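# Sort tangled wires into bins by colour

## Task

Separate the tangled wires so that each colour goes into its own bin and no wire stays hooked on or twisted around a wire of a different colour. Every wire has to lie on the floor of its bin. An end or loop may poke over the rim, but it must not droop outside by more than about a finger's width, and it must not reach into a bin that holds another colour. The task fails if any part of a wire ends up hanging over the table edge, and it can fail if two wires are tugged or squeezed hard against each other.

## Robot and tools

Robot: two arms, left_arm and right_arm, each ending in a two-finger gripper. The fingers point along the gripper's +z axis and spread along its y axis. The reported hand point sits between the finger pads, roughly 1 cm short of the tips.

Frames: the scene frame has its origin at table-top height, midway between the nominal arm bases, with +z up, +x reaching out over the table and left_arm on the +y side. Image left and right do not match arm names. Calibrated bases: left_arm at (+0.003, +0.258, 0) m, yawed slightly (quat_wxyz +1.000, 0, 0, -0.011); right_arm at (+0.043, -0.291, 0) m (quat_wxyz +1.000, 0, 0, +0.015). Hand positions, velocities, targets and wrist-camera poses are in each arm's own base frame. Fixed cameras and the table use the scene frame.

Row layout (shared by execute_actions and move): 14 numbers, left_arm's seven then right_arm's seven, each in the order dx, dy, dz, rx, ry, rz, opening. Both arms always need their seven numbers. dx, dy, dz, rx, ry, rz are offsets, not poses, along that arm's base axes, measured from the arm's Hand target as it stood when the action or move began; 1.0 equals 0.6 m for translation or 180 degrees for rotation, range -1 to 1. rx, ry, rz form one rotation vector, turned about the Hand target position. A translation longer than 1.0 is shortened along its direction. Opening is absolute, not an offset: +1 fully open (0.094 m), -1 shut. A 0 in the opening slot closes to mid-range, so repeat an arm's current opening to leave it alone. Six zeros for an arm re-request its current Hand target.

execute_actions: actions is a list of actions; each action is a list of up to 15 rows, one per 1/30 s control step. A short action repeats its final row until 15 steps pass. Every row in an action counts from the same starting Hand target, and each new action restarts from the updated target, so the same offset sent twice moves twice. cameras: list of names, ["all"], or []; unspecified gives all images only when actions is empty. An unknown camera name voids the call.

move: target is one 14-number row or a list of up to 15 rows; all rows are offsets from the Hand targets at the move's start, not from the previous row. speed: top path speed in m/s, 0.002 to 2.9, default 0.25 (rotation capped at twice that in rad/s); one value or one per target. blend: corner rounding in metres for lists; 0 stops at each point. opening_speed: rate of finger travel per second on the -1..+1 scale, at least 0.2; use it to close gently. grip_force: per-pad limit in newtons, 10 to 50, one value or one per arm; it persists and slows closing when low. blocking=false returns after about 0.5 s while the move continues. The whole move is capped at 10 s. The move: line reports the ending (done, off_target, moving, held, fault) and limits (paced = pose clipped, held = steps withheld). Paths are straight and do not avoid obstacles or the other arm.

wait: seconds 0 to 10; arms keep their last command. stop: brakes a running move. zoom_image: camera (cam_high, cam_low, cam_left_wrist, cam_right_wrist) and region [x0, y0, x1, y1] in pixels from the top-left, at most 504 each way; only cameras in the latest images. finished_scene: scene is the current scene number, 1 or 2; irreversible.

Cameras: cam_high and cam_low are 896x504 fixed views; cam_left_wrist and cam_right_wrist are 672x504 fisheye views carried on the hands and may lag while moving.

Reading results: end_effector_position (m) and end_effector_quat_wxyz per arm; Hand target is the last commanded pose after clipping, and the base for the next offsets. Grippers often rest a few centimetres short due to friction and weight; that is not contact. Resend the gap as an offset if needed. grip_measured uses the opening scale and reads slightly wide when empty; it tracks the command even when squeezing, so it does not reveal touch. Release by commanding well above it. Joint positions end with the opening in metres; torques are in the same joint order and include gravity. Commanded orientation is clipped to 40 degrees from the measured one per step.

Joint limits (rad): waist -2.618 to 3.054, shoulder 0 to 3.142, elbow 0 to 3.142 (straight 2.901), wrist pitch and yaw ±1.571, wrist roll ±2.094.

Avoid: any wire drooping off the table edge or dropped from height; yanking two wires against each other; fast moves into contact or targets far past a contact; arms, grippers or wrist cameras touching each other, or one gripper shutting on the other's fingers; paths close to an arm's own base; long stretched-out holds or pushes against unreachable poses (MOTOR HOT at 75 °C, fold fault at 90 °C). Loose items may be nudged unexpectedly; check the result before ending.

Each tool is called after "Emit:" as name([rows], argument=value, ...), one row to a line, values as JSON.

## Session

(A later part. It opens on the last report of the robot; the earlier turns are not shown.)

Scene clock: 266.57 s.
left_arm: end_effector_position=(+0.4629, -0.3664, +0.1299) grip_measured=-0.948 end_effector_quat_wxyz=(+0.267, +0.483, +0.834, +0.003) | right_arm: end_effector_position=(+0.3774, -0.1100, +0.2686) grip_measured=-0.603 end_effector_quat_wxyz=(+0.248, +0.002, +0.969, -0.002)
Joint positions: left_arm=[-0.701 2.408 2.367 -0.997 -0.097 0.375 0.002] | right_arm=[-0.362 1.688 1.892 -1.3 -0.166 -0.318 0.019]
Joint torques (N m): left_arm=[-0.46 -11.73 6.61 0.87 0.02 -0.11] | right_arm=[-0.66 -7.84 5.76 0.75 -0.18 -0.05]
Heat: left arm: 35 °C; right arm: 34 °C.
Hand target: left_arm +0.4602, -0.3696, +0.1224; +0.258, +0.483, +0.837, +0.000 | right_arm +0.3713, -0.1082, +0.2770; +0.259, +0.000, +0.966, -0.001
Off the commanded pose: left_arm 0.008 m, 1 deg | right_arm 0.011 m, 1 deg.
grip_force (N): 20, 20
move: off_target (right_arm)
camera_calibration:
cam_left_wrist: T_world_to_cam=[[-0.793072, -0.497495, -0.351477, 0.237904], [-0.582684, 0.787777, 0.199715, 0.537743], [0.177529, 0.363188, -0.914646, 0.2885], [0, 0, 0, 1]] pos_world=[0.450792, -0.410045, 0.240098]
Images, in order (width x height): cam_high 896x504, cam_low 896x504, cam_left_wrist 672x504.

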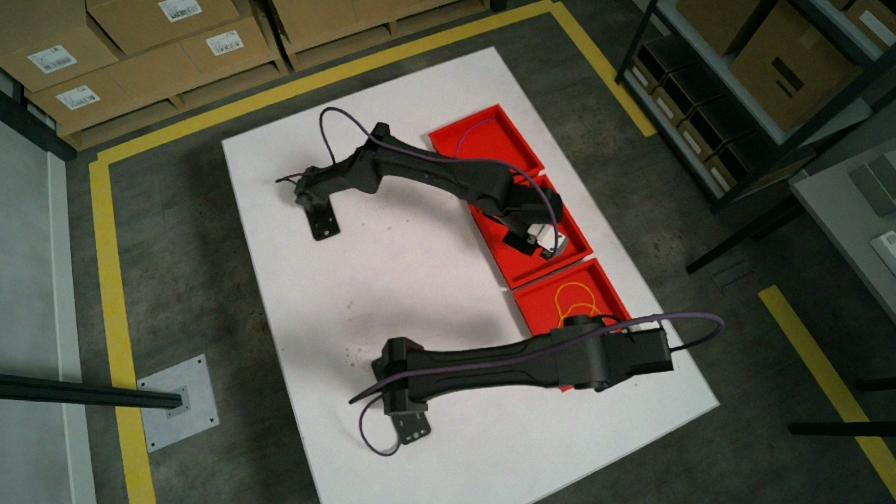

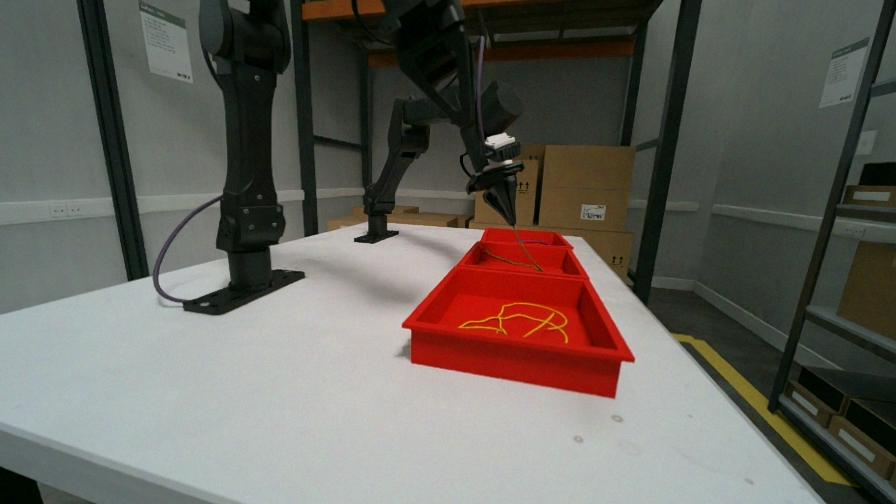

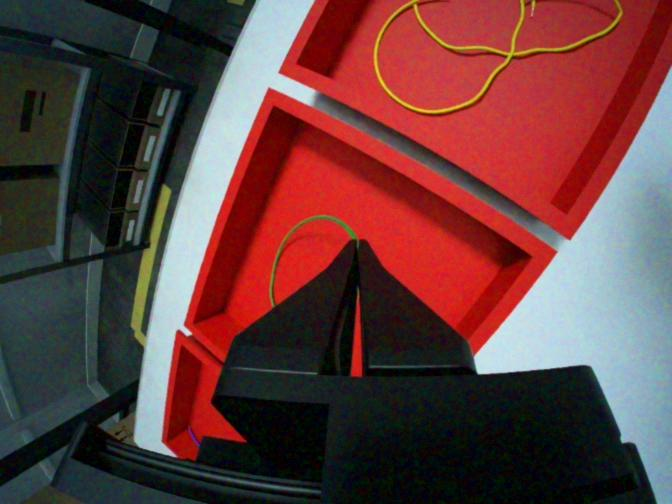

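Emit:
move(target=[-0.018,-0.008,-0.09,0,0,0,-1,0,0,0,0,0,0,-0.6], speed=0.05, cameras=["all"])

Scene clock: 269.00 s.
left_arm: end_effector_position=(+0.4467, -0.3689, +0.0511) grip_measured=-0.948 end_effector_quat_wxyz=(+0.234, +0.489, +0.840, +0.005) | right_arm: end_effector_position=(+0.3774, -0.1100, +0.2686) grip_measured=-0.603 end_effector_quat_wxyz=(+0.248, +0.002, +0.969, -0.002)
Joint positions: left_arm=[-0.722 2.408 2.086 -0.785 -0.097 0.355 0.002] | right_arm=[-0.362 1.688 1.892 -1.3 -0.166 -0.318 0.019]
Joint torques (N m): left_arm=[-0.44 -15.82 4.98 1.14 -0.08 -0.11] | right_arm=[-0.64 -7.82 5.78 0.77 -0.18 -0.04]
Heat: left arm: 36 °C; right arm: 34 °C.
Hand target: left_arm +0.4494, -0.3744, +0.0684; +0.258, +0.483, +0.837, +0.000 | right_arm +0.3713, -0.1082, +0.2770; +0.259, +0.000, +0.966, -0.001
Off the commanded pose: left_arm 0.018 m, 3 deg | right_arm 0.011 m, 1 deg.
grip_force (N): 20, 20
move: off_target (left_arm, right_arm)
camera_calibration:
cam_left_wrist: T_world_to_cam=[[-0.814348, -0.481622, -0.323848, 0.210112], [-0.566199, 0.781856, 0.261, 0.533347], [0.127499, 0.395907, -0.909396, 0.254389], [0, 0, 0, 1]] pos_world=[0.44065, -0.41652, 0.160182]
cam_right_wrist: T_world_to_cam=[[-0.0509652, -0.995262, -0.0827989, -0.0602457], [-0.98109, 0.0343933, 0.190474, 0.329465], [-0.186724, 0.0909407, -0.978194, 0.465162], [0, 0, 0, 1]] pos_world=[0.407021, -0.113594, 0.387276]

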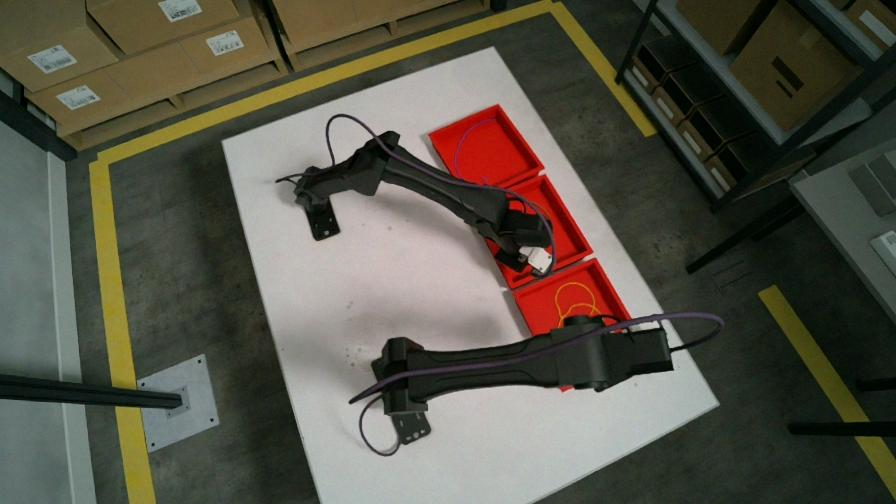

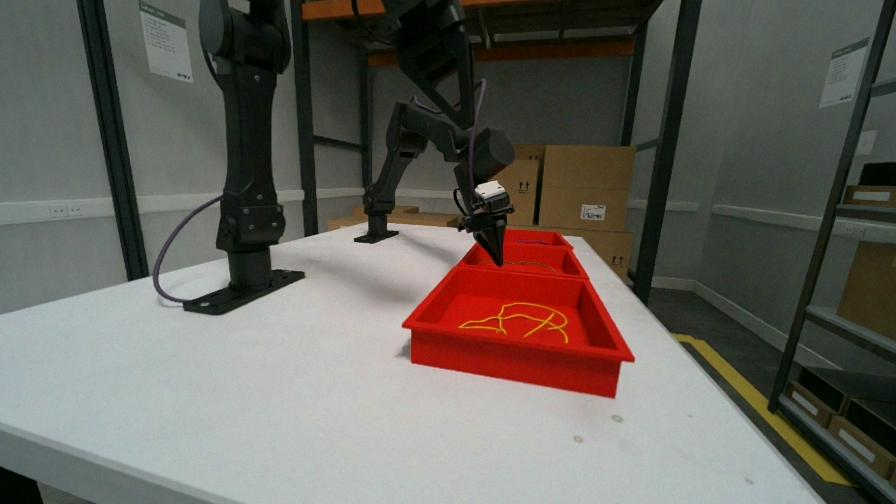

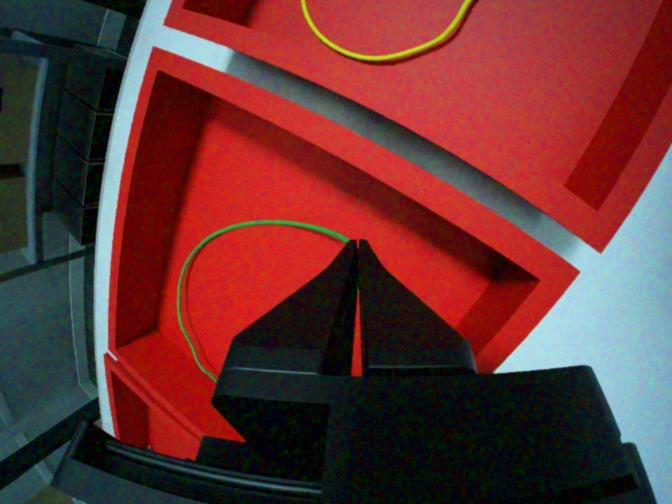

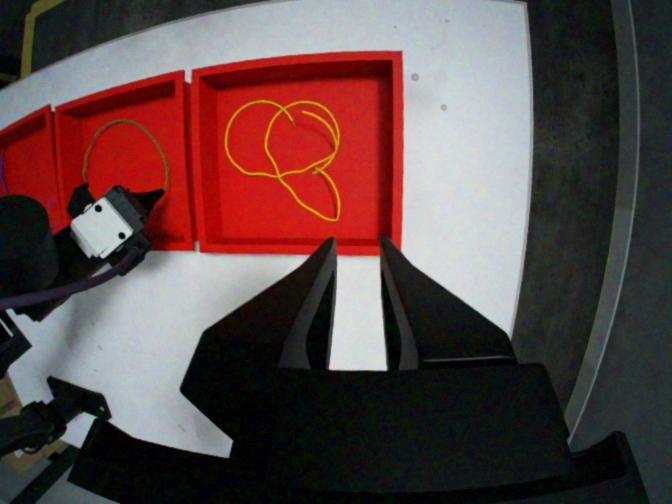

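Emit:
move([
  [0,0,-0.02,0,0,0,-1,0,0,0,0,0,0,-0.6],
  [0,0,-0.02,0,0,0,-0.6,0,0,0,0,0,0,-0.6],
  [0,0,0.13,0,0,0,-0.6,0,0,0,0,0,0,-0.6],
], speed=0.06, opening_speed=0.4, cameras=["all"])

Scene clock: 273.63 s.
left_arm: end_effector_position=(+0.4481, -0.3702, +0.1474) grip_measured=-0.603 end_effector_quat_wxyz=(+0.258, +0.485, +0.836, +0.000) | right_arm: end_effector_position=(+0.3774, -0.1100, +0.2686) grip_measured=-0.603 end_effector_quat_wxyz=(+0.248, +0.002, +0.969, -0.002)
Joint positions: left_arm=[-0.722 2.408 2.448 -1.098 -0.097 0.355 0.019] | right_arm=[-0.362 1.688 1.892 -1.3 -0.166 -0.318 0.019]
Joint torques (N m): left_arm=[-0.47 -11.12 8.7 0.82 -0.08 -0.11] | right_arm=[-0.64 -7.86 5.78 0.77 -0.17 -0.04]
Heat: left arm: 38 °C; right arm: 35 °C.
Hand target: left_arm +0.4494, -0.3744, +0.1464; +0.258, +0.483, +0.837, +0.000 | right_arm +0.3713, -0.1082, +0.2770; +0.259, +0.000, +0.966, -0.001
Off the commanded pose: left_arm 0.005 m, 0 deg | right_arm 0.011 m, 1 deg.
grip_force (N): 20, 20
move: off_target (right_arm); target 2's new opening was sent with left_arm's hand 0.015 m and 3 deg from that target
camera_calibration:
cam_left_wrist: T_world_to_cam=[[-0.801982, -0.49273, -0.3377, 0.234163], [-0.575248, 0.789403, 0.214319, 0.523721], [0.16098, 0.366141, -0.91653, 0.317351], [0, 0, 0, 1]] pos_world=[0.437977, -0.414243, 0.257695]
cam_right_wrist: T_world_to_cam=[[-0.0509652, -0.995262, -0.0827989, -0.0602457], [-0.98109, 0.0343933, 0.190474, 0.329465], [-0.186724, 0.0909407, -0.978194, 0.465162], [0, 0, 0, 1]] pos_world=[0.407021, -0.113594, 0.387276]

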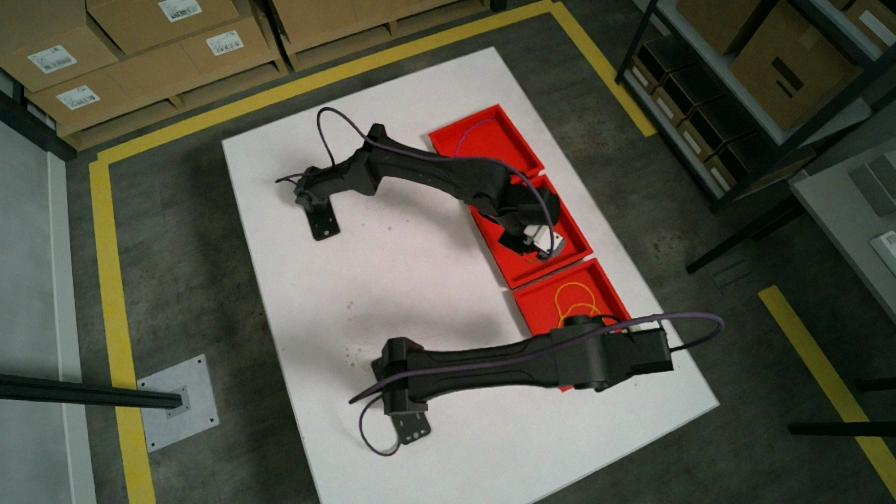

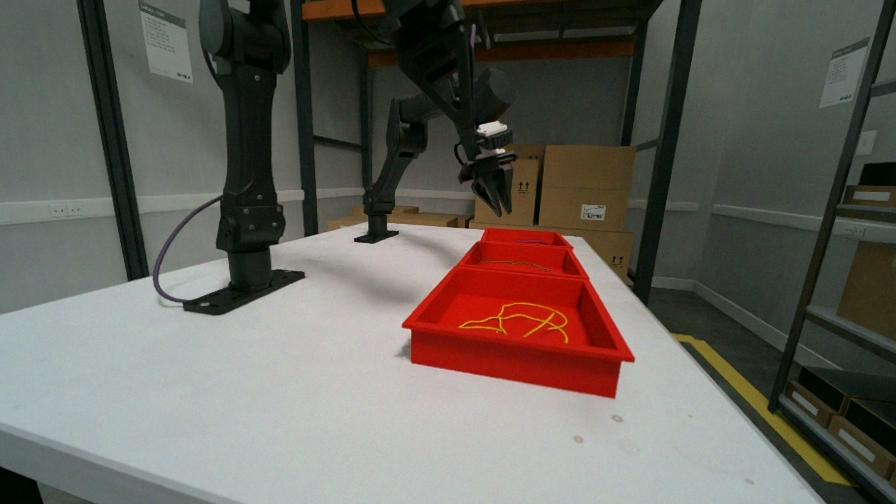

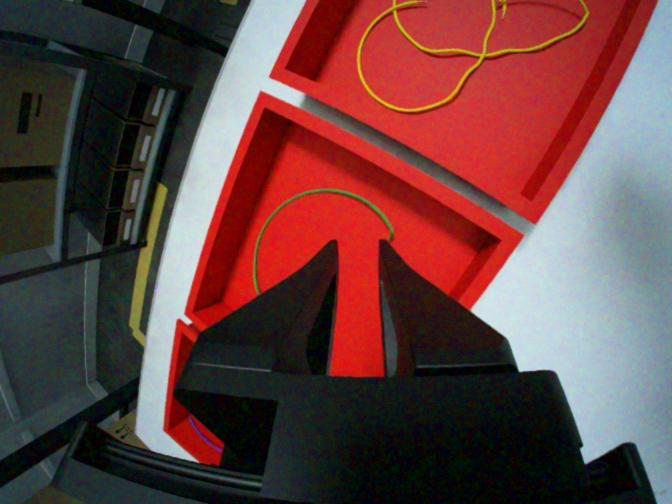

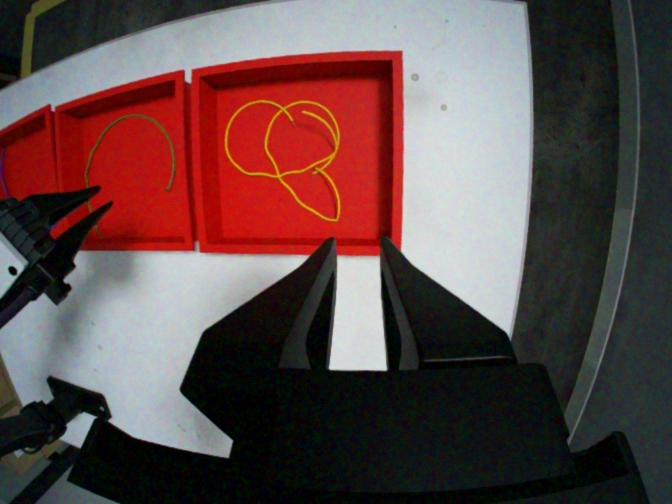

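Emit:
move(target=[-0.25,0.08,0.1,0,0,0,-0.6,0,0,0,0,0,0,-0.6], speed=0.15, cameras=["all"])

Emit:
zoom_image(camera="cam_high", region=[420, 90, 640, 400])

Emit:
zoom_image(camera="cam_right_wrist", region=[0, 30, 420, 280])

Emit:
zoom_image(camera="cam_low", region=[390, 200, 650, 410])

Scene clock: 275.53 s.
left_arm: end_effector_position=(+0.3024, -0.3320, +0.1959) grip_measured=-0.603 end_effector_quat_wxyz=(+0.248, +0.490, +0.836, +0.001) | right_arm: end_effector_position=(+0.3774, -0.1100, +0.2686) grip_measured=-0.603 end_effector_quat_wxyz=(+0.248, +0.002, +0.969, -0.002)
Joint positions: left_arm=[-0.906 1.828 1.758 -1.031 -0.179 0.197 0.019] | right_arm=[-0.362 1.688 1.892 -1.3 -0.166 -0.318 0.019]
Joint torques (N m): left_arm=[-0.08 -11.52 4.64 0.84 -0.11 -0.12] | right_arm=[-0.64 -7.84 5.76 0.76 -0.18 -0.03]
Heat: left arm: 39 °C; right arm: 35 °C.
Hand target: left_arm +0.2994, -0.3263, +0.2063; +0.258, +0.483, +0.837, +0.000 | right_arm +0.3713, -0.1082, +0.2770; +0.259, +0.000, +0.966, -0.001
Off the commanded pose: left_arm 0.012 m, 1 deg | right_arm 0.011 m, 1 deg.
grip_force (N): 20, 20
move: off_target (left_arm, right_arm)
camera_calibration:
cam_left_wrist: T_world_to_cam=[[-0.8105, -0.482354, -0.332301, 0.157409], [-0.566252, 0.790357, 0.233869, 0.393126], [0.149829, 0.377717, -0.913718, 0.37793], [0, 0, 0, 1]] pos_world=[0.293564, -0.377534, 0.305689]
cam_right_wrist: T_world_to_cam=[[-0.0509652, -0.995262, -0.0827989, -0.0602457], [-0.98109, 0.0343933, 0.190474, 0.329465], [-0.186724, 0.0909407, -0.978194, 0.465162], [0, 0, 0, 1]] pos_world=[0.407021, -0.113594, 0.387276]

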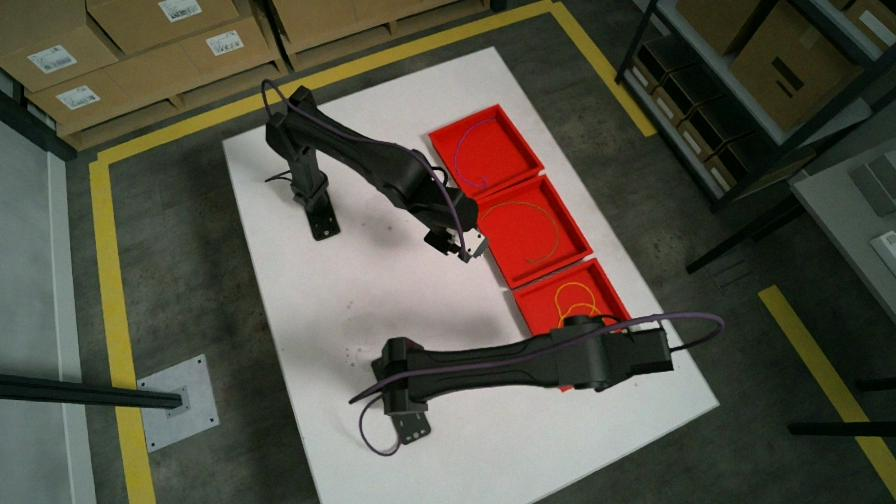

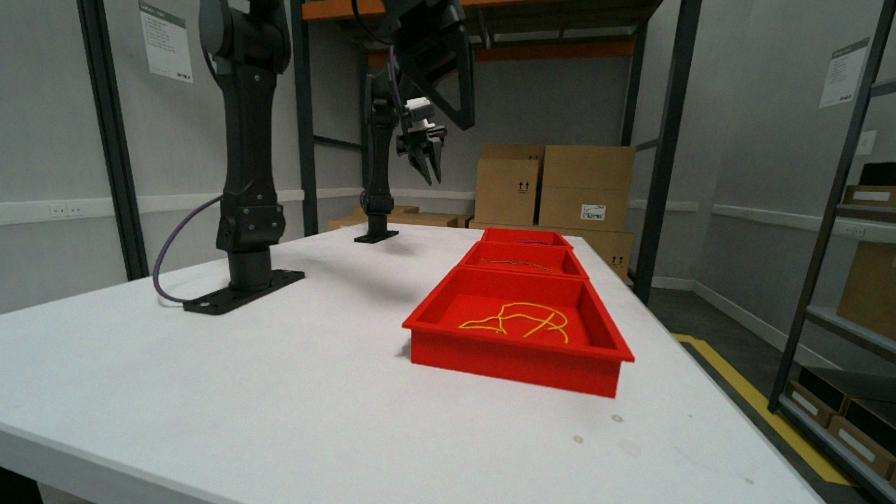

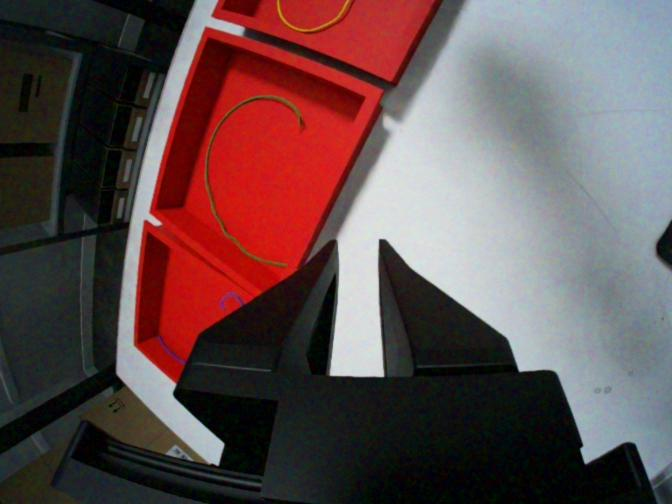

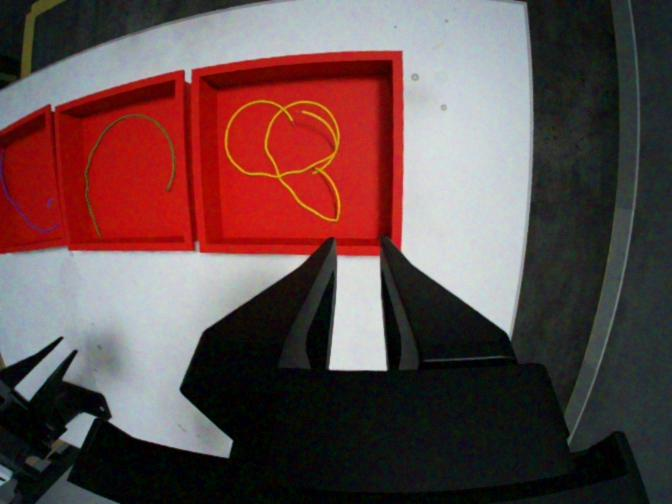

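Scaled by 1.626.

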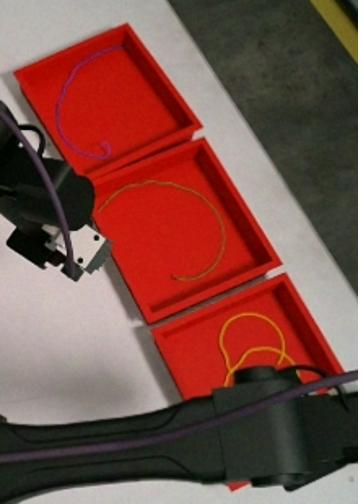

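Scaled by 1.200 from the camera's 672x504 image, which has a finer 960x720 frame.

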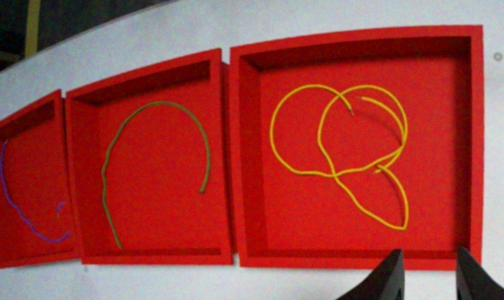

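Scaled by 1.938.

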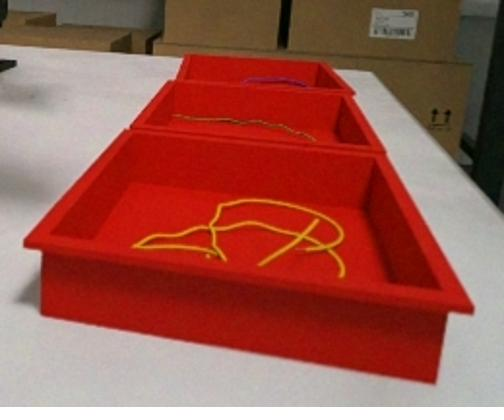

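Emit:
finished_scene(scene=1)

The scene is finished: the task was done.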